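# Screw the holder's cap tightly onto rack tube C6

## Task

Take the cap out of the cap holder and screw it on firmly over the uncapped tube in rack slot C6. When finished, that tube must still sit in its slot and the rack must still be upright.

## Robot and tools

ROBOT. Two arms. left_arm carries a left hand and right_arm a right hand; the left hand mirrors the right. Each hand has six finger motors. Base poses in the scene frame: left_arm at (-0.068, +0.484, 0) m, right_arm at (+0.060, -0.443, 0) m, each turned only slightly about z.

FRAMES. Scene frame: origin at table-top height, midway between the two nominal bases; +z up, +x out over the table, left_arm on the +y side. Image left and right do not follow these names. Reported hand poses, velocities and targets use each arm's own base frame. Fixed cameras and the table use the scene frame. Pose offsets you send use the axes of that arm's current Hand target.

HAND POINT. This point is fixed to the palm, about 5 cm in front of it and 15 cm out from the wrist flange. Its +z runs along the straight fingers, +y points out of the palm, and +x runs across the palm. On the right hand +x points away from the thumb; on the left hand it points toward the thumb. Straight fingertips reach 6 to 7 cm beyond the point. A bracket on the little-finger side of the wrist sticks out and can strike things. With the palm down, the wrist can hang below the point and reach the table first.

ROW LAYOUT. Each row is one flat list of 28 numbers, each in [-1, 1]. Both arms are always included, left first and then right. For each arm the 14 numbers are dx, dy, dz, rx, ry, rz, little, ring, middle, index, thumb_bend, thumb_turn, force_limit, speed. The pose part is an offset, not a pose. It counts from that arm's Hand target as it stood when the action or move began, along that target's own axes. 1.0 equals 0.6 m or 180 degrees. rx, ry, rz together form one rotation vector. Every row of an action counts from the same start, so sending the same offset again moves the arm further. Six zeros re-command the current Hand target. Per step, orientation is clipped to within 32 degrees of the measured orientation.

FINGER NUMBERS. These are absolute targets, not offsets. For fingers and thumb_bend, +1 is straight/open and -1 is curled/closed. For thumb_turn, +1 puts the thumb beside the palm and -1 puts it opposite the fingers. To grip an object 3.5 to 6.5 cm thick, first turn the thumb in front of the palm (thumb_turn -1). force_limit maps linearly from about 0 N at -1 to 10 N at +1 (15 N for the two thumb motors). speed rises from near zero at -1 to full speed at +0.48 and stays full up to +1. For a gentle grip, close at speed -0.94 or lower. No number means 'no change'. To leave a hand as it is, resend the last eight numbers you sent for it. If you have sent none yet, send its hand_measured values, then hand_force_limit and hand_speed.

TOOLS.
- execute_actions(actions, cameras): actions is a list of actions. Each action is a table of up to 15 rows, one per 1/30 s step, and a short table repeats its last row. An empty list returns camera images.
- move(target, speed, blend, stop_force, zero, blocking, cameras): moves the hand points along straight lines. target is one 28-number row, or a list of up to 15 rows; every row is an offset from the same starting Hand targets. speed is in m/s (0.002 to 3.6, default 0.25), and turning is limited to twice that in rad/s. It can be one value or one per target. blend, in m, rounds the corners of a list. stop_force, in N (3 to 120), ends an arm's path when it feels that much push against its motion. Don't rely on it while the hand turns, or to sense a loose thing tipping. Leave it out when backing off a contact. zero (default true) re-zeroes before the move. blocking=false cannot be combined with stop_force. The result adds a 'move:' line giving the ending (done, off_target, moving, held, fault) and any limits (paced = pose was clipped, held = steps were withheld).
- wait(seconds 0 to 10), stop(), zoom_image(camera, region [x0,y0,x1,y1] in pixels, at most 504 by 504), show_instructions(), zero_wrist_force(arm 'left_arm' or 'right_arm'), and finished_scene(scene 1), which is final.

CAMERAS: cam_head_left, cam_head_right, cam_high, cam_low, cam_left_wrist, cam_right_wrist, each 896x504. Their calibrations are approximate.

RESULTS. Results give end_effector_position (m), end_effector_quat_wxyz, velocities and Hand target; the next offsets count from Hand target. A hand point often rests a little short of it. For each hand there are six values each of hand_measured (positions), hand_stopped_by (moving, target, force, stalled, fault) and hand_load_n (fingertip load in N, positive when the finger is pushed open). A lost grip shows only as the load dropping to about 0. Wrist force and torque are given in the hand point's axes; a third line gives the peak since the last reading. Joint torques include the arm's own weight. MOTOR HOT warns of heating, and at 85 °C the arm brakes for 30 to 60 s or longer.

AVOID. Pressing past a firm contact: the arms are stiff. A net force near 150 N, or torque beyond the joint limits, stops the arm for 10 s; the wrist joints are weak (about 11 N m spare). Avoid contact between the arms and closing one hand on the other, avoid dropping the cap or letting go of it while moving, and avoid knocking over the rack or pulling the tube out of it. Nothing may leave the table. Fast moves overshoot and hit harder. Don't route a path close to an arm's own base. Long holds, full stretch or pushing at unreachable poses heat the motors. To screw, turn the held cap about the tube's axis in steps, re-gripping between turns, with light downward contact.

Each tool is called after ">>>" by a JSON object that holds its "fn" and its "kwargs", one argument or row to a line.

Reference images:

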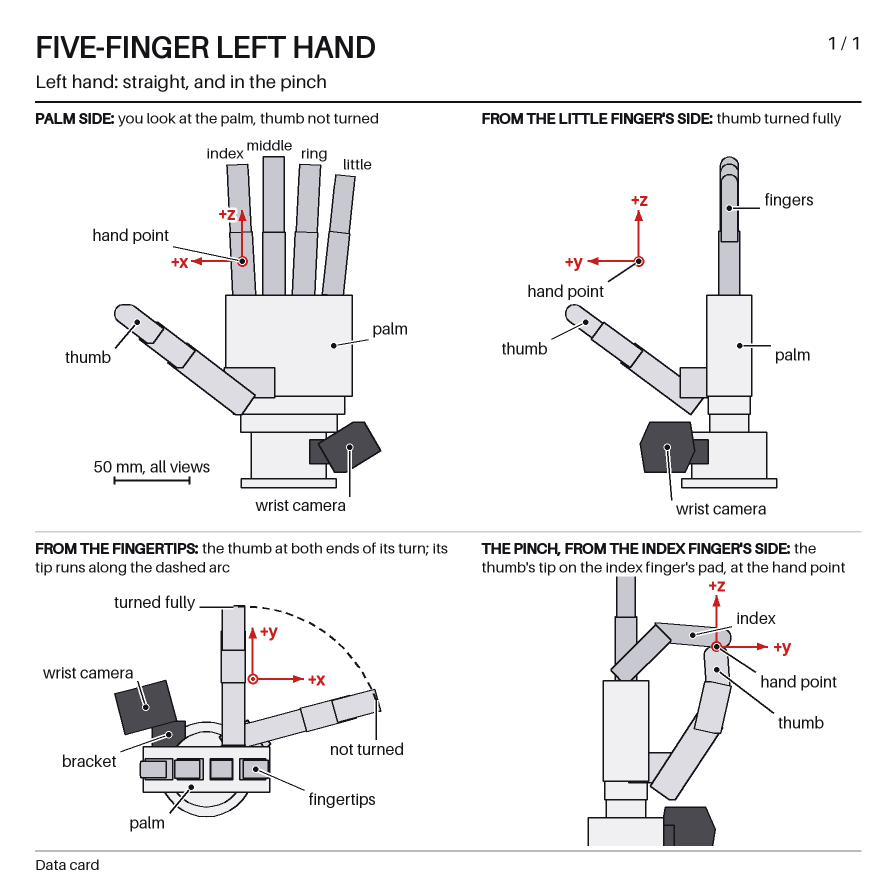

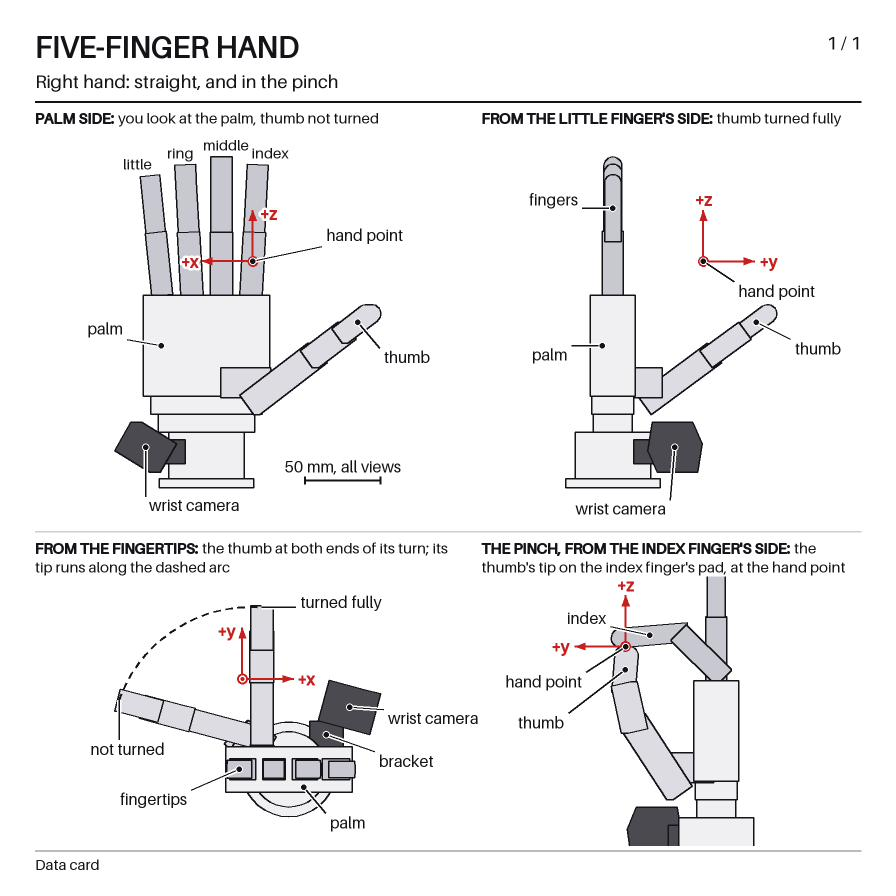

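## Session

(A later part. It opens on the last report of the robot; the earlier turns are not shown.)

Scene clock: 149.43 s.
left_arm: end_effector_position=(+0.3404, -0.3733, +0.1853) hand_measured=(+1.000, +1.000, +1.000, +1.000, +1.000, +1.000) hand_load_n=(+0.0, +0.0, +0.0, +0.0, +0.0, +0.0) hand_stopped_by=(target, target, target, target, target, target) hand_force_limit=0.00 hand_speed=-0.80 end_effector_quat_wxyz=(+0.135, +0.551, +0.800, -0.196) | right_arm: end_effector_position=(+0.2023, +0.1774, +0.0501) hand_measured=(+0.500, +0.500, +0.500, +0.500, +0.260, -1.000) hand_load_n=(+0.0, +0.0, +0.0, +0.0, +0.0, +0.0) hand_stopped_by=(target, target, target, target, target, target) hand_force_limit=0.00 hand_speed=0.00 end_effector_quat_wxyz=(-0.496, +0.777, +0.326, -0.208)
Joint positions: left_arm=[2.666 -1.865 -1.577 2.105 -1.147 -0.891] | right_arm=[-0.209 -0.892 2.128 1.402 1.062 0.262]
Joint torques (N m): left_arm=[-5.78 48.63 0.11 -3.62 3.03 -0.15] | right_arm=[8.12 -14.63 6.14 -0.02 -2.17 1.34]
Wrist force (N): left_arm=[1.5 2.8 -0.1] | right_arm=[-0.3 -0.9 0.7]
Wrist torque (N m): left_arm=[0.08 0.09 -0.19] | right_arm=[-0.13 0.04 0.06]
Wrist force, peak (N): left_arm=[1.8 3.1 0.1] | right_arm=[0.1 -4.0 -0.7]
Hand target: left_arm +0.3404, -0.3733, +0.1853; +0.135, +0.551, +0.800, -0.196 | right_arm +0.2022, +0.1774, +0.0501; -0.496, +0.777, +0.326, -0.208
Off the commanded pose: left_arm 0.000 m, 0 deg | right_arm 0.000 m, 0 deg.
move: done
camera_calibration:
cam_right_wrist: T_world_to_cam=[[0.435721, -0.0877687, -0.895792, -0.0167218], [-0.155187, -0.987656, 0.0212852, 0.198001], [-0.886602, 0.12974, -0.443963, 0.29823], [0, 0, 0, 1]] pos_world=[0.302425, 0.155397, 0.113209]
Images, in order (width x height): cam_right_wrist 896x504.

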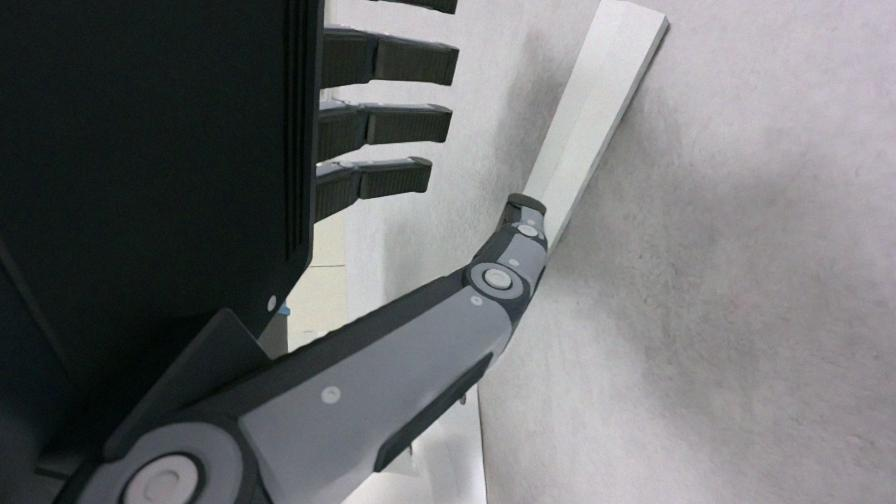

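>>> {"fn": "move", "kwargs": {
  "target": [0,0,0,0,0,0,1,1,1,1,1,1,0,-0.8,0,0.0330,0.0338,0,0,0,0.5,0.5,0.5,0.5,0.4,-1,0,0],
  "speed": 0.05,
  "stop_force": 5,
  "cameras": ["cam_right_wrist"]
}}

Scene clock: 159.63 s.
left_arm: end_effector_position=(+0.3404, -0.3733, +0.1853) hand_measured=(+1.000, +1.000, +1.000, +1.000, +1.000, +1.000) hand_load_n=(+0.0, +0.0, +0.0, +0.0, +0.0, +0.0) hand_stopped_by=(target, target, target, target, target, target) hand_force_limit=0.00 hand_speed=-0.80 end_effector_quat_wxyz=(+0.135, +0.551, +0.800, -0.196) | right_arm: end_effector_position=(+0.1951, +0.1844, +0.0236) hand_measured=(+0.500, +0.500, +0.500, +0.500, +0.400, -1.000) hand_load_n=(+0.0, +0.0, +0.0, +0.0, +0.0, +0.0) hand_stopped_by=(target, target, target, target, target, target) hand_force_limit=0.00 hand_speed=0.00 end_effector_quat_wxyz=(-0.496, +0.777, +0.326, -0.208)
Joint positions: left_arm=[2.666 -1.865 -1.577 2.105 -1.147 -0.891] | right_arm=[-0.193 -0.827 2.135 1.326 1.048 0.271]
Joint torques (N m): left_arm=[-6.48 48.26 0.02 -3.48 3.23 -0.61] | right_arm=[-8.14 -48.1 -8.56 1.96 1.51 -1.19]
Wrist force (N): left_arm=[1.7 2.6 0.0] | right_arm=[-0.3 -0.8 0.8]
Wrist torque (N m): left_arm=[0.05 0.07 -0.18] | right_arm=[-0.14 0.04 0.06]
Wrist force, peak (N): left_arm=[2.0 2.9 0.1] | right_arm=[-0.4 -1.5 0.4]
Hand target: left_arm +0.3404, -0.3733, +0.1853; +0.135, +0.551, +0.800, -0.196 | right_arm +0.1951, +0.1844, +0.0236; -0.496, +0.777, +0.326, -0.208
Off the commanded pose: left_arm 0.000 m, 0 deg | right_arm 0.000 m, 0 deg.
move: done
camera_calibration:
cam_right_wrist: T_world_to_cam=[[0.435648, -0.0877152, -0.895833, -0.0366838], [-0.155166, -0.98766, 0.0212484, 0.204458], [-0.886642, 0.129746, -0.443882, 0.279164], [0, 0, 0, 1]] pos_world=[0.295225, 0.162497, 0.0867093]
Images, in order (width x height): cam_right_wrist 896x504.

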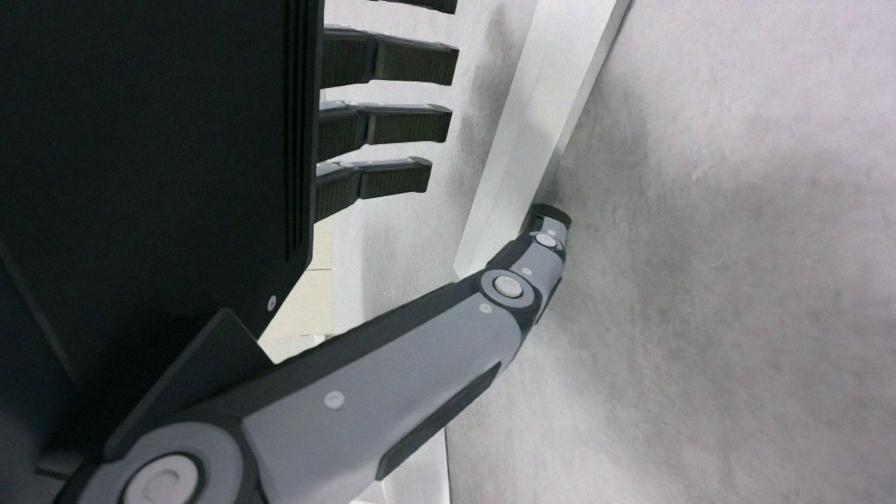

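>>> {"fn": "zoom_image", "kwargs": {
  "camera": "cam_right_wrist",
  "region": [420, 100, 640, 300]
}}

Scaled by 2.291.

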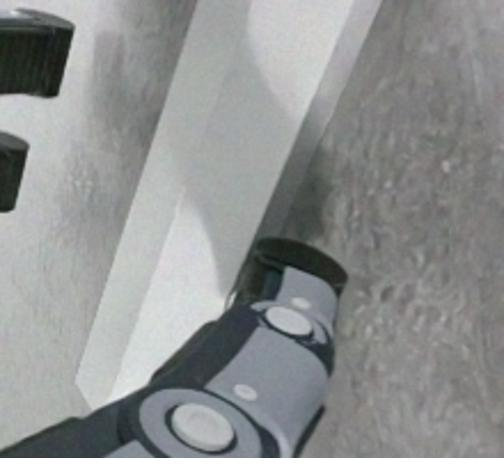

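>>> {"fn": "move", "kwargs": {
  "target": [0,0,0,0,0,0,1,1,1,1,1,1,0,-0.8,0,0,0,0,0,0,0.5,0.5,-0.4,-0.4,0.4,-1,-0.5,-0.6],
  "speed": 0.05,
  "cameras": ["cam_right_wrist"]
}}

>>> {"fn": "zoom_image", "kwargs": {
  "camera": "cam_right_wrist",
  "region": [400, 60, 640, 300]
}}

Scene clock: 163.33 s.
left_arm: end_effector_position=(+0.3404, -0.3733, +0.1853) hand_measured=(+1.000, +1.000, +1.000, +1.000, +1.000, +1.000) hand_load_n=(+0.0, +0.0, +0.0, +0.0, +0.0, +0.0) hand_stopped_by=(target, target, target, target, target, target) hand_force_limit=0.00 hand_speed=-0.80 end_effector_quat_wxyz=(+0.135, +0.551, +0.800, -0.196) | right_arm: end_effector_position=(+0.1951, +0.1844, +0.0236) hand_measured=(+0.500, +0.500, -0.082, -0.120, +0.404, -1.000) hand_load_n=(+0.0, +0.0, +8.5, +10.0, +15.5, -2.5) hand_stopped_by=(target, target, force, force, target, target) hand_force_limit=-0.50 hand_speed=-0.60 end_effector_quat_wxyz=(-0.496, +0.777, +0.326, -0.208)
Joint positions: left_arm=[2.666 -1.865 -1.577 2.105 -1.147 -0.891] | right_arm=[-0.193 -0.827 2.135 1.326 1.048 0.271]
Joint torques (N m): left_arm=[-5.48 48.9 -0.34 -3.39 3.13 -0.93] | right_arm=[-7.8 -45.99 -8.16 0.12 1.33 -1.25]
Wrist force (N): left_arm=[1.7 2.7 0.0] | right_arm=[-0.6 -5.4 -1.7]
Wrist torque (N m): left_arm=[0.07 0.06 -0.17] | right_arm=[-0.36 0.09 -0.02]
Wrist force, peak (N): left_arm=[1.8 2.9 0.1] | right_arm=[-0.6 -6.7 -2.0]
Hand target: left_arm +0.3404, -0.3733, +0.1853; +0.135, +0.551, +0.800, -0.196 | right_arm +0.1951, +0.1844, +0.0236; -0.496, +0.777, +0.326, -0.208
Off the commanded pose: left_arm 0.000 m, 0 deg | right_arm 0.000 m, 0 deg.
move: done
camera_calibration:
cam_right_wrist: T_world_to_cam=[[0.435728, -0.0877259, -0.895793, -0.0367087], [-0.155168, -0.98766, 0.0212464, 0.204459], [-0.886603, 0.129741, -0.443963, 0.27916], [0, 0, 0, 1]] pos_world=[0.295225, 0.162497, 0.0867094]
Images, in order (width x height): cam_right_wrist 896x504.

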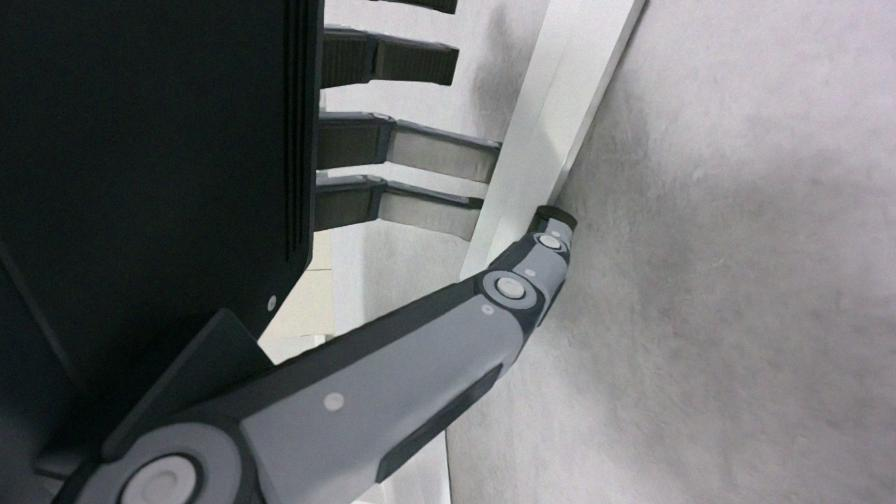

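Scaled by 2.100.

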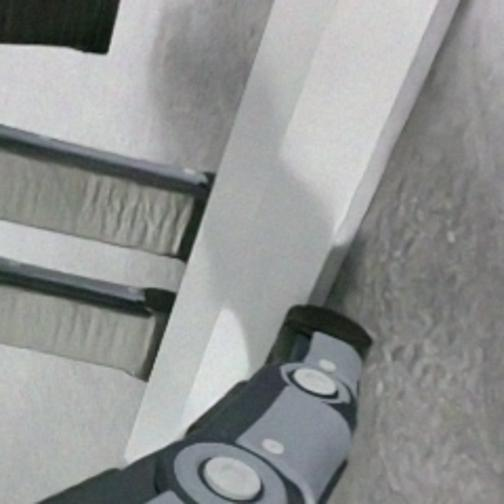

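>>> {"fn": "move", "kwargs": {
  "target": [0,0,0,0,0,0,1,1,1,1,1,1,0,-0.8,0,0,0,0,0,0,-0.3,-0.3,-0.4,-0.4,0.4,-1,-0.8,-0.86],
  "speed": 0.05,
  "cameras": ["cam_right_wrist"]
}}

Scene clock: 167.67 s.
left_arm: end_effector_position=(+0.3404, -0.3733, +0.1853) hand_measured=(+1.000, +1.000, +1.000, +1.000, +1.000, +1.000) hand_load_n=(+0.0, +0.0, +0.0, +0.0, +0.0, +0.0) hand_stopped_by=(target, target, target, target, target, target) hand_force_limit=0.00 hand_speed=-0.80 end_effector_quat_wxyz=(+0.135, +0.551, +0.800, -0.196) | right_arm: end_effector_position=(+0.1951, +0.1844, +0.0236) hand_measured=(-0.226, -0.108, -0.082, -0.120, +0.404, -1.000) hand_load_n=(+1.0, +2.5, +6.5, +10.5, +16.0, -0.5) hand_stopped_by=(force, force, force, force, target, target) hand_force_limit=-0.80 hand_speed=-0.86 end_effector_quat_wxyz=(-0.496, +0.777, +0.326, -0.208)
Joint positions: left_arm=[2.666 -1.865 -1.577 2.105 -1.147 -0.891] | right_arm=[-0.193 -0.827 2.135 1.326 1.048 0.271]
Joint torques (N m): left_arm=[-5.51 49.4 -0.2 -2.94 3.32 -0.94] | right_arm=[-7.78 -21.48 -5.32 0.15 -0.33 -1.11]
Wrist force (N): left_arm=[1.6 2.8 0.1] | right_arm=[0.1 -8.5 -2.0]
Wrist torque (N m): left_arm=[0.07 0.08 -0.18] | right_arm=[-0.44 0.06 -0.07]
Wrist force, peak (N): left_arm=[1.8 3.0 0.1] | right_arm=[0.2 -9.1 -2.4]
Hand target: left_arm +0.3404, -0.3733, +0.1853; +0.135, +0.551, +0.800, -0.196 | right_arm +0.1951, +0.1844, +0.0236; -0.496, +0.777, +0.326, -0.208
Off the commanded pose: left_arm 0.000 m, 0 deg | right_arm 0.000 m, 0 deg.
move: done
camera_calibration:
cam_right_wrist: T_world_to_cam=[[0.435728, -0.0877259, -0.895793, -0.0367087], [-0.155168, -0.98766, 0.0212464, 0.204459], [-0.886603, 0.129741, -0.443963, 0.27916], [0, 0, 0, 1]] pos_world=[0.295225, 0.162497, 0.0867094]
Images, in order (width x height): cam_right_wrist 896x504.

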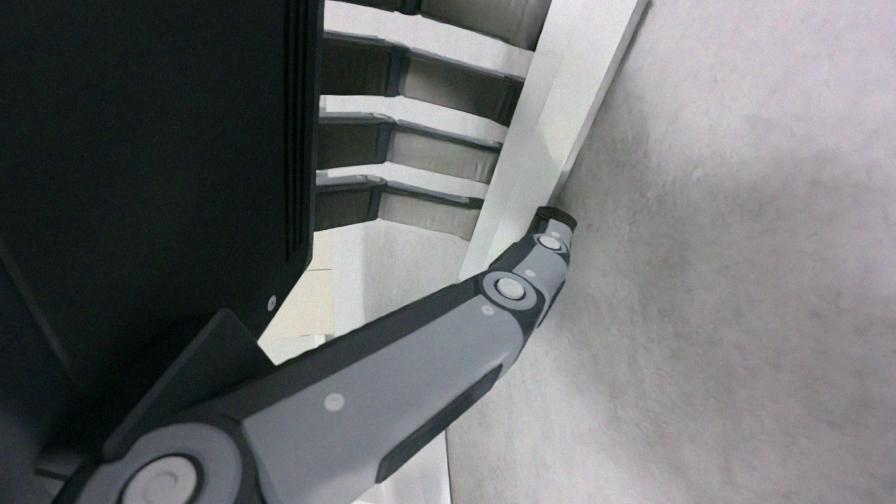

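>>> {"fn": "move", "kwargs": {
  "target": [0,0,0,0,0,0,1,1,1,1,1,1,0,-0.8,0,-0.0604,-0.0282,0,0,0,-0.3,-0.3,-0.4,-0.4,0.4,-1,-0.8,-0.86],
  "speed": 0.05,
  "cameras": ["cam_right_wrist"]
}}

>>> {"fn": "zoom_image", "kwargs": {
  "camera": "cam_right_wrist",
  "region": [400, 60, 640, 300]
}}

Scene clock: 170.57 s.
left_arm: end_effector_position=(+0.3404, -0.3733, +0.1853) hand_measured=(+1.000, +1.000, +1.000, +1.000, +1.000, +1.000) hand_load_n=(+0.0, +0.0, +0.0, +0.0, +0.0, +0.5) hand_stopped_by=(target, target, target, target, target, target) hand_force_limit=0.00 hand_speed=-0.80 end_effector_quat_wxyz=(+0.135, +0.551, +0.800, -0.196) | right_arm: end_effector_position=(+0.1951, +0.1844, +0.0636) hand_measured=(-0.226, -0.108, -0.082, -0.120, +0.404, -1.000) hand_load_n=(+0.0, +2.0, +6.5, +9.5, +18.0, +0.0) hand_stopped_by=(force, force, force, force, target, target) hand_force_limit=-0.80 hand_speed=-0.86 end_effector_quat_wxyz=(-0.496, +0.777, +0.326, -0.208)
Joint positions: left_arm=[2.666 -1.865 -1.577 2.105 -1.147 -0.891] | right_arm=[-0.193 -0.933 2.148 1.42 1.049 0.271]
Joint torques (N m): left_arm=[-5.29 48 -0.38 -2.7 3.12 -1.02] | right_arm=[-9.21 -15.17 -5.63 -0.06 1.47 -1.19]
Wrist force (N): left_arm=[1.7 2.7 -0.1] | right_arm=[-0.2 0.3 1.1]
Wrist torque (N m): left_arm=[0.07 0.06 -0.17] | right_arm=[-0.09 0.02 0.09]
Wrist force, peak (N): left_arm=[1.7 3.0 0.2] | right_arm=[0.3 -9.1 -2.4]
Hand target: left_arm +0.3404, -0.3733, +0.1853; +0.135, +0.551, +0.800, -0.196 | right_arm +0.1951, +0.1844, +0.0636; -0.496, +0.777, +0.326, -0.208
Off the commanded pose: left_arm 0.000 m, 0 deg | right_arm 0.000 m, 0 deg.
move: done
camera_calibration:
cam_right_wrist: T_world_to_cam=[[0.435728, -0.0877259, -0.895793, -0.000796195], [-0.155168, -0.98766, 0.0212464, 0.203508], [-0.886603, 0.129741, -0.443963, 0.296976], [0, 0, 0, 1]] pos_world=[0.295225, 0.162397, 0.126809]
Images, in order (width x height): cam_right_wrist 896x504.

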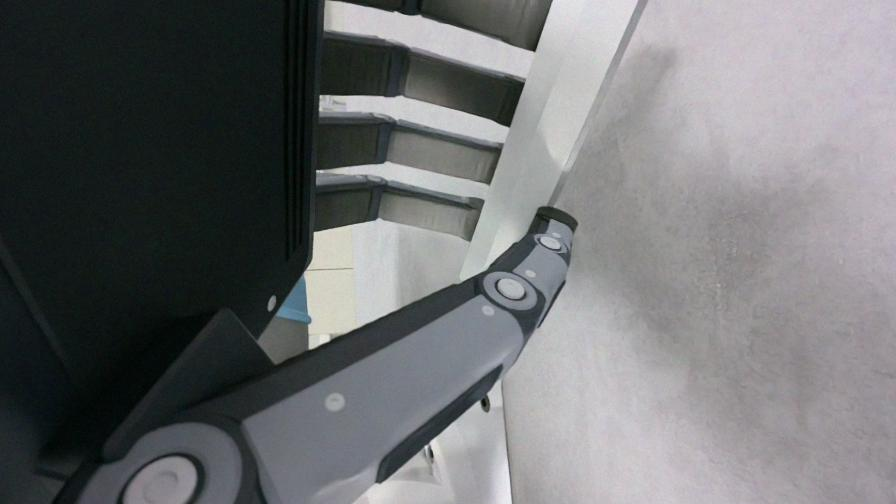

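Scaled by 2.100.

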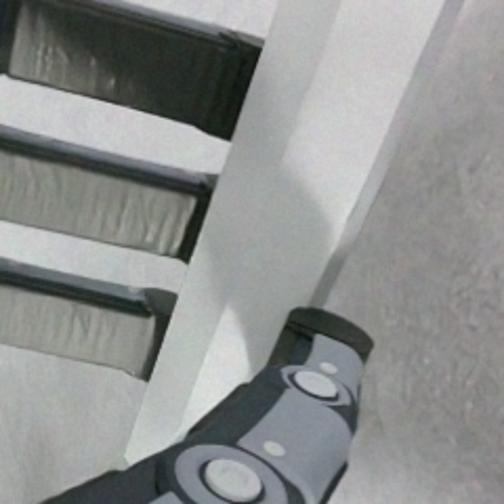

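>>> {"fn": "move", "kwargs": {
  "target": [0.3223,0.2137,-0.0543,0.1746,-0.2307,0.0903,-1,-1,-1,-1,1,1,-0.5,0,0.2810,-0.2517,-0.3925,-0.3588,0.0490,0.0770,-0.3,-0.3,-0.4,-0.4,0.4,-1,-0.8,-0.86],
  "speed": 0.3,
  "cameras": ["cam_left_wrist", "cam_right_wrist", "cam_head_right"]
}}

Scene clock: 222.80 s.
left_arm: end_effector_position=(+0.3915, -0.1575, +0.1095) hand_measured=(-1.000, -1.000, -1.000, -1.000, +1.000, +1.000) hand_load_n=(+0.0, +0.0, +0.0, +0.0, +0.0, +0.0) hand_stopped_by=(target, target, target, target, target, target) hand_force_limit=-0.50 hand_speed=0.00 end_effector_quat_wxyz=(+0.280, +0.566, +0.537, -0.559) | right_arm: end_effector_position=(+0.4202, +0.1998, +0.2997) hand_measured=(-0.226, -0.108, -0.082, -0.120, +0.404, -1.000) hand_load_n=(+0.5, +2.5, +6.0, +9.5, +18.0, +0.0) hand_stopped_by=(force, force, force, force, target, target) hand_force_limit=-0.80 hand_speed=-0.86 end_effector_quat_wxyz=(-0.001, +0.966, +0.259, -0.001)
Joint positions: left_arm=[3.639 -2.313 -1.999 1.461 -0.865 1.086] | right_arm=[0.297 -1.122 1.11 1.583 1.569 1.344]
Joint torques (N m): left_arm=[6.06 35.86 -9.25 -4.2 -1.65 1.14] | right_arm=[4.07 -51.26 -27.53 0.54 2.37 1.41]
Wrist force (N): left_arm=[2.9 3.1 -1.1] | right_arm=[0.1 0.0 1.3]
Wrist torque (N m): left_arm=[0.20 -0.16 -0.23] | right_arm=[0.09 -0.09 0.06]
Wrist force, peak (N): left_arm=[3.9 3.0 -3.6] | right_arm=[-1.1 2.5 2.0]
Hand target: left_arm +0.3914, -0.1575, +0.1096; +0.280, +0.566, +0.537, -0.559 | right_arm +0.4202, +0.1998, +0.2998; -0.001, +0.966, +0.259, +0.000
Off the commanded pose: left_arm 0.000 m, 0 deg | right_arm 0.000 m, 0 deg.
move: done
camera_calibration:
cam_left_wrist: T_world_to_cam=[[-0.953439, 0.301587, -0.000414202, 0.43098], [0.194096, 0.612563, -0.76622, 0.113314], [-0.230828, -0.730624, -0.642578, 0.160848], [0, 0, 0, 1]] pos_world=[0.426047, -0.0818702, 0.190359]
cam_right_wrist: T_world_to_cam=[[0.694459, -0.71834, -0.0413958, -0.124916], [-0.591353, -0.602577, 0.535913, 0.200764], [-0.409912, -0.347691, -0.843258, 0.614104], [0, 0, 0, 1]] pos_world=[0.4572, 0.244762, 0.405085]
Images, in order (width x height): cam_head_right 896x504, cam_left_wrist 896x504, cam_right_wrist 896x504.

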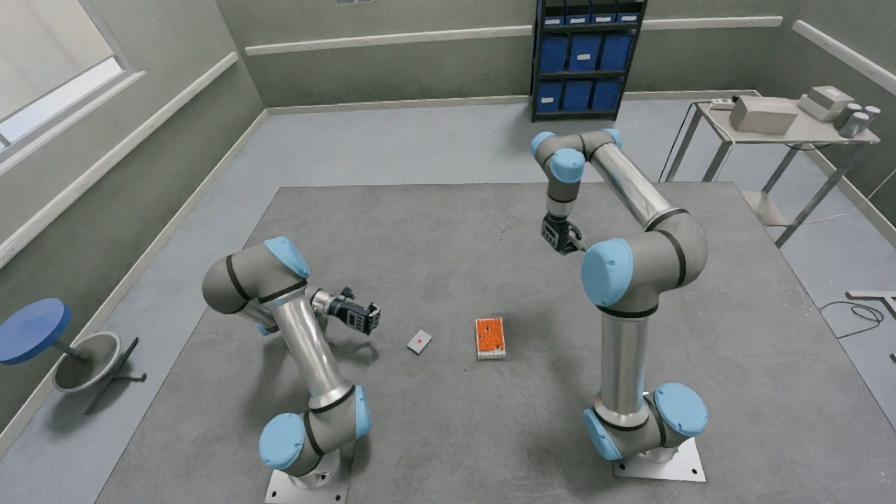

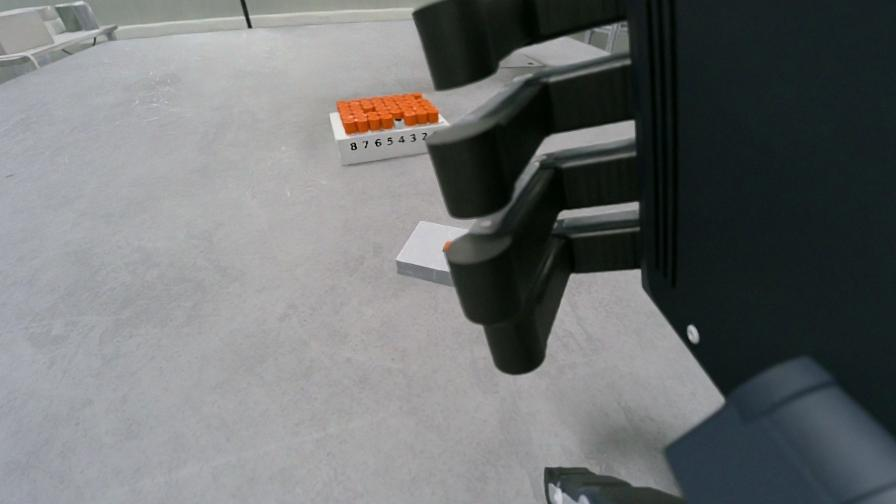

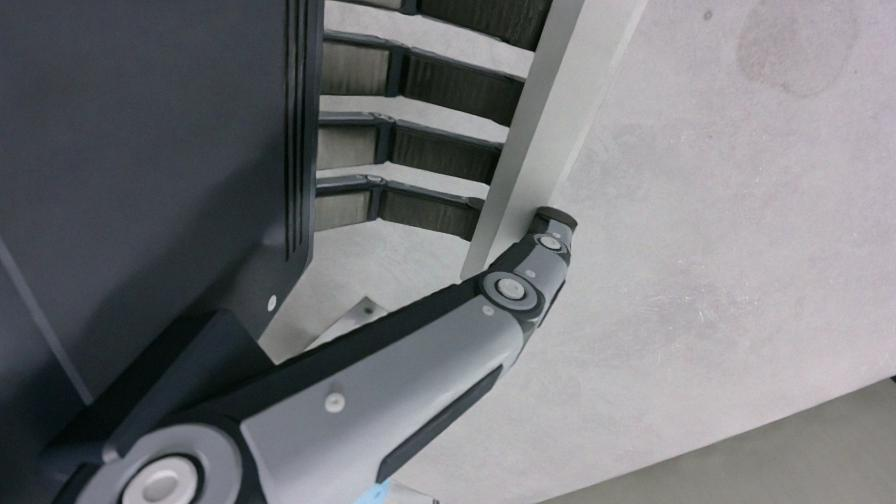

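>>> {"fn": "move", "kwargs": {
  "target": [-0.0098,-0.0413,-0.0515,0.0779,0.0235,0.0182,1,1,1,1,1,1,-0.5,0,0.3682,-0.0377,0.0333,0,0.5,0,-0.3,-0.3,-0.4,-0.4,0.4,-1,-0.8,-0.86],
  "speed": 0.3,
  "cameras": ["cam_left_wrist", "cam_head_right", "cam_low"]
}}

Scene clock: 230.97 s.
left_arm: end_effector_position=(+0.3801, -0.1243, +0.1288) hand_measured=(+1.000, +1.000, +1.000, +1.000, +1.000, +1.000) hand_load_n=(+0.0, +0.0, +0.0, +0.0, +0.0, +0.0) hand_stopped_by=(target, target, target, target, target, target) hand_force_limit=-0.50 hand_speed=0.00 end_effector_quat_wxyz=(+0.205, +0.632, +0.458, -0.591) | right_arm: end_effector_position=(+0.6002, +0.3299, +0.2796) hand_measured=(-0.226, -0.108, -0.082, -0.120, +0.404, -1.000) hand_load_n=(+0.0, +2.0, +6.0, +10.0, +18.0, +0.5) hand_stopped_by=(force, force, force, force, target, target) hand_force_limit=-0.80 hand_speed=-0.86 end_effector_quat_wxyz=(-0.183, +0.683, +0.183, +0.683) end_effector_velocity=(+0.001, -0.001, +0.001) end_effector_angular_velocity=(+0.001, -0.005, -0.001)
Joint positions: left_arm=[3.62 -2.328 -1.857 1.29 -1.1 1.164] | right_arm=[0.318 -1.42 1.875 -0.454 1.366 1.572]
Joint velocities: left_arm=[within noise] | right_arm=[-0.001 0 0 -0.005 0 -0.001]
Joint torques (N m): left_arm=[3.62 21.69 -6.16 -0.17 1.77 -0.95] | right_arm=[-8.96 -41.17 -26.44 -4.27 -1.78 -0.09]
Wrist force (N): left_arm=[2.8 3.2 -1.1] | right_arm=[-1.8 -0.4 0.3]
Wrist torque (N m): left_arm=[0.21 -0.14 -0.20] | right_arm=[-0.14 0.18 0.19]
Wrist force, peak (N): left_arm=[3.0 3.5 -1.1] | right_arm=[-2.8 -0.7 -0.3]
Hand target: left_arm +0.3800, -0.1243, +0.1288; +0.205, +0.632, +0.458, -0.591 | right_arm +0.6002, +0.3298, +0.2798; -0.183, +0.683, +0.183, +0.683
Off the commanded pose: left_arm 0.000 m, 0 deg | right_arm 0.000 m, 0 deg.
move: done
camera_calibration:
cam_left_wrist: T_world_to_cam=[[-0.842706, 0.538374, -0.000327853, 0.397413], [0.345995, 0.541112, -0.766476, 0.0433099], [-0.412474, -0.646027, -0.642273, 0.274391], [0, 0, 0, 1]] pos_world=[0.433096, -0.0601285, 0.20956]
Images, in order (width x height): cam_head_right 896x504, cam_low 896x504, cam_left_wrist 896x504.

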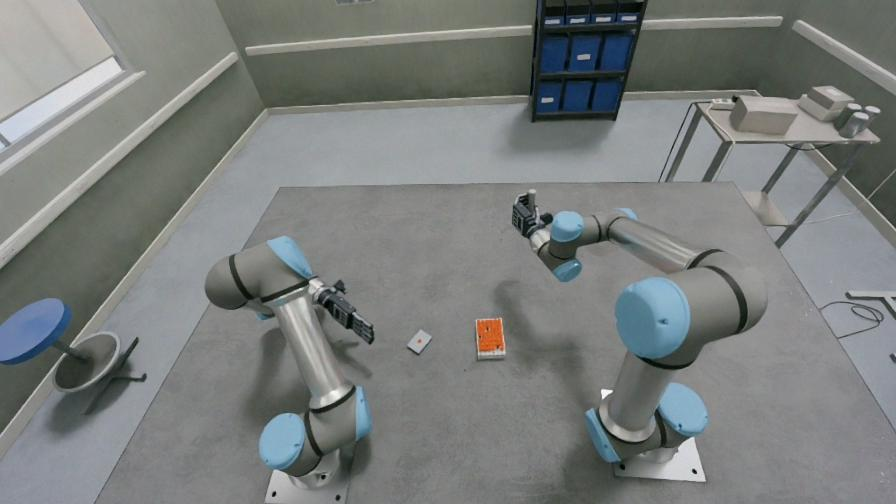

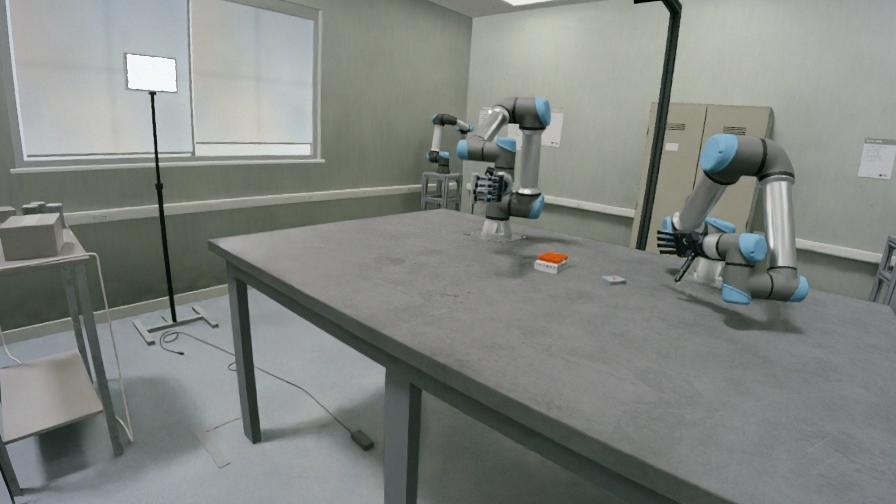

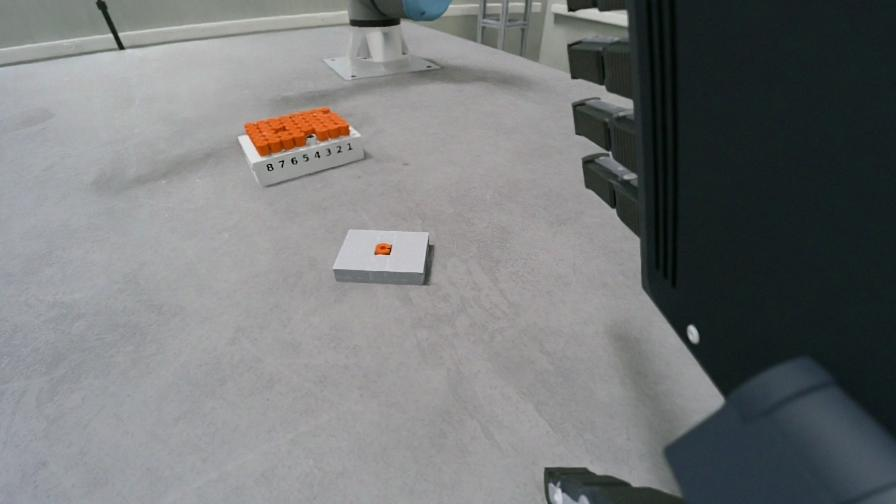

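>>> {"fn": "zoom_image", "kwargs": {
  "camera": "cam_left_wrist",
  "region": [320, 210, 450, 300]
}}

>>> {"fn": "zoom_image", "kwargs": {
  "camera": "cam_left_wrist",
  "region": [230, 90, 380, 200]
}}

Scaled by 3.877.

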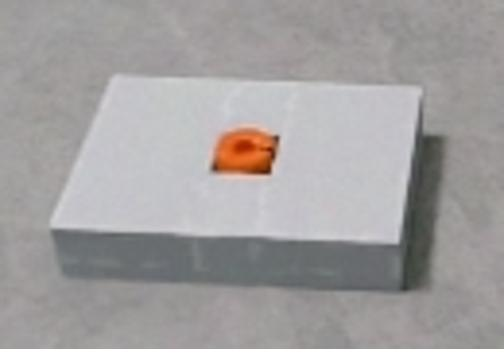

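Scaled by 3.360.

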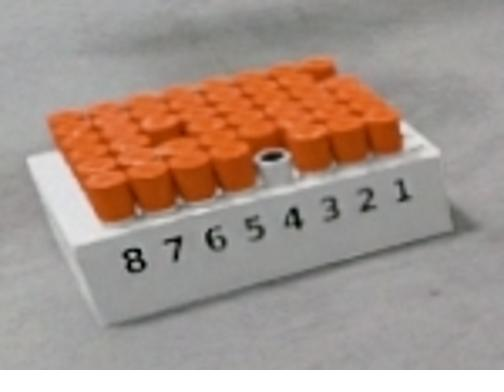

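>>> {"fn": "move", "kwargs": {
  "target": [0,0,0,0,0,0,1,1,1,1,1,1,-0.5,0,0,-0.5397,-0.0348,0.3889,0,0,-0.3,-0.3,-0.4,-0.4,0.4,-1,-0.8,-0.86],
  "speed": 0.3,
  "cameras": ["cam_head_right"]
}}

Scene clock: 238.30 s.
left_arm: end_effector_position=(+0.3800, -0.1243, +0.1288) hand_measured=(+1.000, +1.000, +1.000, +1.000, +1.000, +1.000) hand_load_n=(+0.0, +0.0, +0.0, +0.0, +0.0, +0.0) hand_stopped_by=(target, target, target, target, target, target) hand_force_limit=-0.50 hand_speed=0.00 end_effector_quat_wxyz=(+0.205, +0.632, +0.458, -0.591) | right_arm: end_effector_position=(+0.4203, +0.5998, +0.2801) hand_measured=(-0.226, -0.108, -0.082, -0.120, +0.404, -1.000) hand_load_n=(+0.0, +2.5, +6.0, +9.5, +18.0, +0.5) hand_stopped_by=(force, force, force, force, target, target) hand_force_limit=-0.80 hand_speed=-0.86 end_effector_quat_wxyz=(+0.542, -0.455, -0.541, -0.455)
Joint positions: left_arm=[3.62 -2.328 -1.857 1.29 -1.1 1.164] | right_arm=[0.449 -1.209 1.601 -0.395 0.275 1.575]
Joint torques (N m): left_arm=[4.54 57.37 -6.86 0.1 1.41 -0.8] | right_arm=[-2.84 -44.18 -16.71 -2.69 -1.77 1.37]
Wrist force (N): left_arm=[2.7 3.0 -1.2] | right_arm=[-1.8 -0.5 0.4]
Wrist torque (N m): left_arm=[0.18 -0.12 -0.20] | right_arm=[-0.14 0.16 0.18]
Wrist force, peak (N): left_arm=[3.0 3.3 -1.1] | right_arm=[-2.5 -0.3 0.5]
Hand target: left_arm +0.3800, -0.1243, +0.1288; +0.205, +0.632, +0.458, -0.591 | right_arm +0.4203, +0.5998, +0.2802; +0.542, -0.455, -0.541, -0.455
Off the commanded pose: left_arm 0.000 m, 0 deg | right_arm 0.000 m, 0 deg.
move: done
Images, in order (width x height): cam_head_right 896x504.

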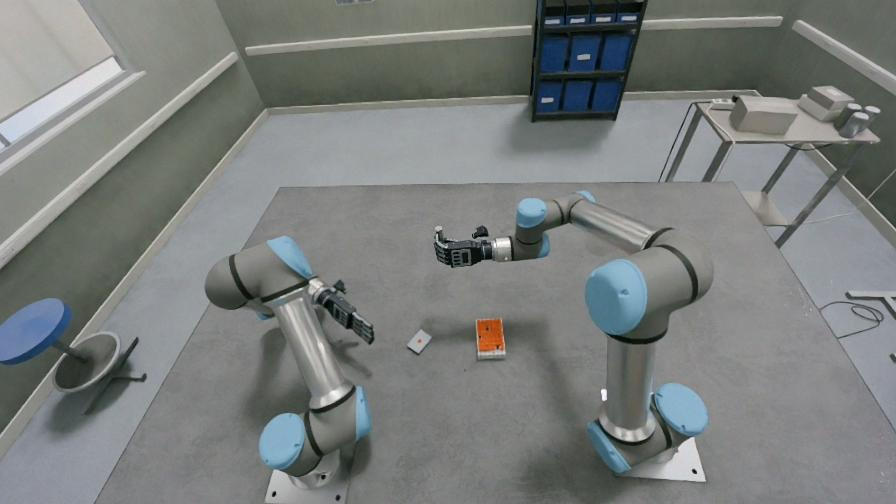

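>>> {"fn": "move", "kwargs": {
  "target": [0,0,0,0,0,0,1,1,1,1,1,1,-0.5,0,-0.2167,-0.2888,0.161,0.3378,0,0,-0.3,-0.3,-0.4,-0.4,0.4,-1,-0.8,-0.86],
  "speed": 0.25,
  "cameras": ["cam_left_wrist", "cam_head_right", "cam_right_wrist"]
}}

Scene clock: 242.47 s.
left_arm: end_effector_position=(+0.3800, -0.1243, +0.1288) hand_measured=(+1.000, +1.000, +1.000, +1.000, +1.000, +1.000) hand_load_n=(+0.0, +0.0, +0.0, +0.0, +0.0, +0.0) hand_stopped_by=(target, target, target, target, target, target) hand_force_limit=-0.50 hand_speed=0.00 end_effector_quat_wxyz=(+0.205, +0.632, +0.458, -0.591) | right_arm: end_effector_position=(+0.2327, +0.6650, +0.1503) hand_measured=(-0.226, -0.108, -0.082, -0.120, +0.404, -1.000) hand_load_n=(+0.5, +2.0, +6.0, +10.0, +18.0, +0.5) hand_stopped_by=(force, force, force, force, target, target) hand_force_limit=-0.80 hand_speed=-0.86 end_effector_quat_wxyz=(+0.698, -0.118, -0.697, -0.118)
Joint positions: left_arm=[3.62 -2.328 -1.857 1.29 -1.1 1.164] | right_arm=[0.67 -0.715 1.136 -0.419 -0.566 1.568]
Joint torques (N m): left_arm=[4.19 56.63 -6.51 -0.12 1.35 -0.94] | right_arm=[0.05 -61.23 -17.1 -1.21 -1.69 -0.18]
Wrist force (N): left_arm=[3.0 3.2 -1.2] | right_arm=[-1.7 -0.4 0.5]
Wrist torque (N m): left_arm=[0.21 -0.17 -0.19] | right_arm=[-0.15 0.17 0.30]
Wrist force, peak (N): left_arm=[3.1 3.2 -1.3] | right_arm=[-2.6 -0.1 0.6]
Hand target: left_arm +0.3800, -0.1243, +0.1288; +0.205, +0.632, +0.458, -0.591 | right_arm +0.2327, +0.6650, +0.1504; +0.698, -0.118, -0.697, -0.118
Off the commanded pose: left_arm 0.000 m, 0 deg | right_arm 0.000 m, 0 deg.
move: done
camera_calibration:
cam_left_wrist: T_world_to_cam=[[-0.84277, 0.538274, -0.000319847, 0.397433], [0.345909, 0.54113, -0.766502, 0.0433534], [-0.412415, -0.646095, -0.642242, 0.274355], [0, 0, 0, 1]] pos_world=[0.433097, -0.0601282, 0.20956]
cam_right_wrist: T_world_to_cam=[[0.281993, 0.928198, 0.242751, -0.708465], [0.578927, 0.0371422, -0.814533, -0.0445182], [-0.765064, 0.370228, -0.526885, 0.130697], [0, 0, 0, 1]] pos_world=[0.325547, 0.610862, 0.204582]
Images, in order (width x height): cam_head_right 896x504, cam_left_wrist 896x504, cam_right_wrist 896x504.

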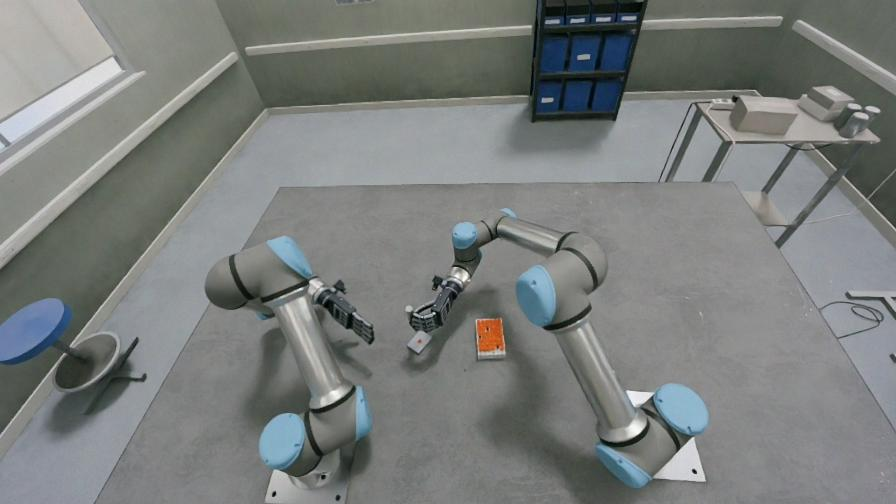

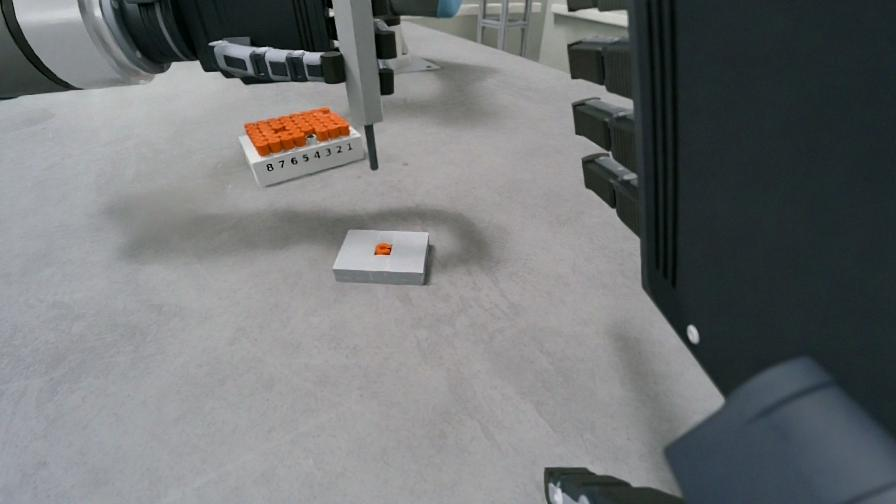

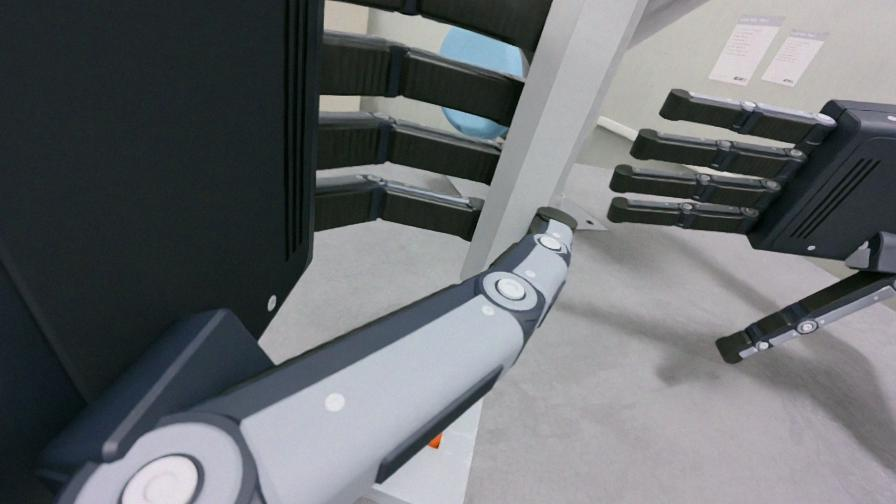

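>>> {"fn": "wait", "kwargs": {
  "seconds": 0.1,
  "cameras": ["cam_left_wrist", "cam_head_left"]
}}

Scene clock: 250.47 s.
left_arm: end_effector_position=(+0.3800, -0.1243, +0.1288) hand_measured=(+1.000, +1.000, +1.000, +1.000, +1.000, +1.000) hand_load_n=(+0.0, +0.0, +0.0, +0.0, +0.0, +0.0) hand_stopped_by=(target, target, target, target, target, target) hand_force_limit=-0.50 hand_speed=0.00 end_effector_quat_wxyz=(+0.205, +0.632, +0.458, -0.591) | right_arm: end_effector_position=(+0.2327, +0.6650, +0.1504) hand_measured=(-0.226, -0.108, -0.082, -0.120, +0.404, -1.000) hand_load_n=(+0.0, +2.5, +6.0, +9.5, +18.0, +0.5) hand_stopped_by=(force, force, force, force, target, target) hand_force_limit=-0.80 hand_speed=-0.86 end_effector_quat_wxyz=(+0.698, -0.118, -0.697, -0.118)
Joint positions: left_arm=[3.62 -2.328 -1.857 1.29 -1.1 1.164] | right_arm=[0.67 -0.715 1.136 -0.419 -0.566 1.568]
Joint torques (N m): left_arm=[5.67 57.63 -6.81 -0.09 1.04 -0.66] | right_arm=[7.33 -70.24 -28.28 -0.89 -1.55 1.35]
Wrist force (N): left_arm=[2.8 3.2 -1.2] | right_arm=[-2.0 -0.6 0.4]
Wrist torque (N m): left_arm=[0.21 -0.14 -0.20] | right_arm=[-0.16 0.20 0.29]
Wrist force, peak (N): left_arm=[3.2 3.2 -1.2] | right_arm=[-2.1 -0.4 0.3]
Hand target: left_arm +0.3800, -0.1243, +0.1288; +0.205, +0.632, +0.458, -0.591 | right_arm +0.2327, +0.6650, +0.1504; +0.698, -0.118, -0.697, -0.118
Off the commanded pose: left_arm 0.000 m, 0 deg | right_arm 0.000 m, 0 deg.
wait: 0.10 s; at rest from the start
camera_calibration:
cam_left_wrist: T_world_to_cam=[[-0.84277, 0.538274, -0.000319847, 0.397433], [0.345909, 0.54113, -0.766502, 0.0433534], [-0.412415, -0.646095, -0.642242, 0.274355], [0, 0, 0, 1]] pos_world=[0.433097, -0.0601282, 0.20956]
Images, in order (width x height): cam_head_left 896x504, cam_left_wrist 896x504.

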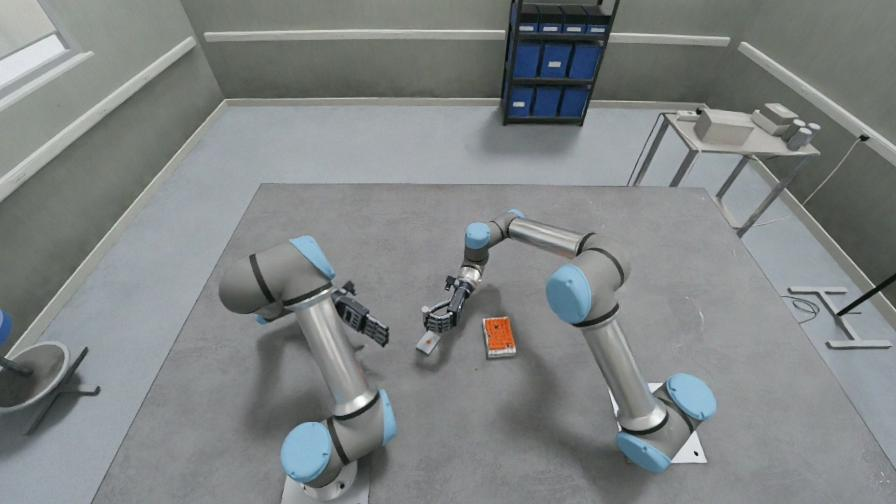

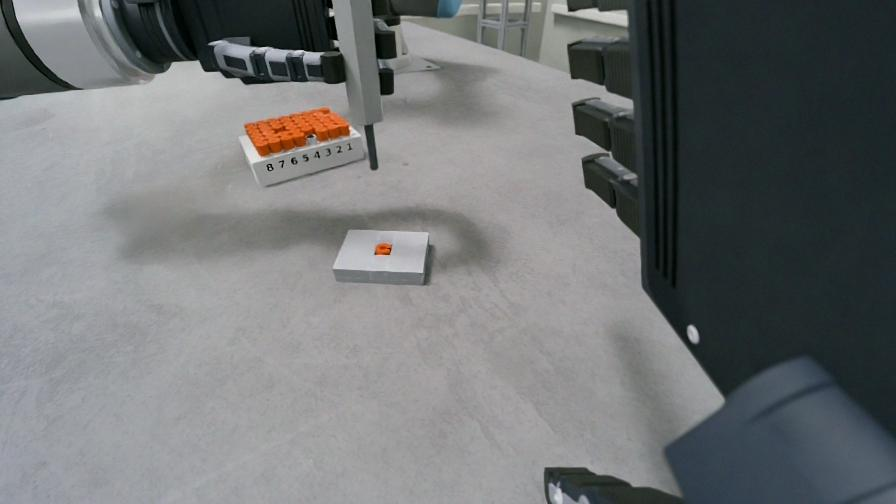

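>>> {"fn": "zoom_image", "kwargs": {
  "camera": "cam_left_wrist",
  "region": [310, 100, 450, 300]
}}

Scaled by 2.520.

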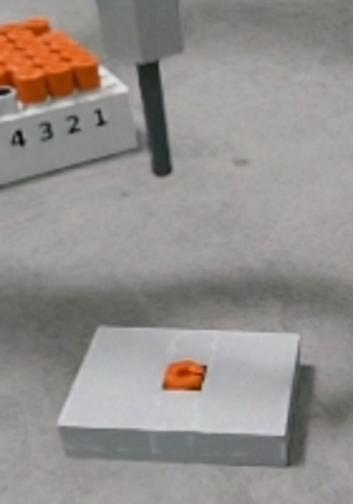

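>>> {"fn": "zoom_image", "kwargs": {
  "camera": "cam_left_wrist",
  "region": [360, 230, 410, 270]
}}

>>> {"fn": "zoom_image", "kwargs": {
  "camera": "cam_left_wrist",
  "region": [340, 100, 400, 180]
}}

Scaled by 10.080.

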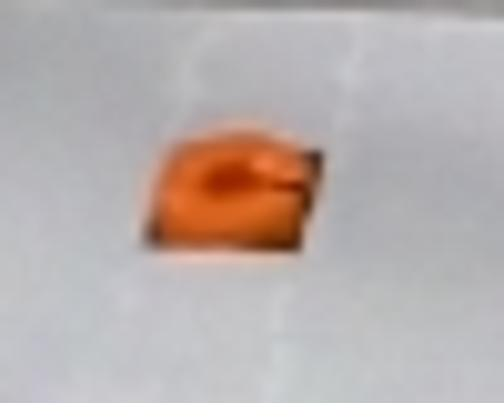

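Scaled by 6.300.

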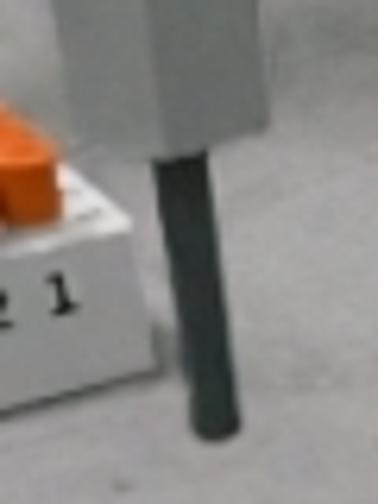

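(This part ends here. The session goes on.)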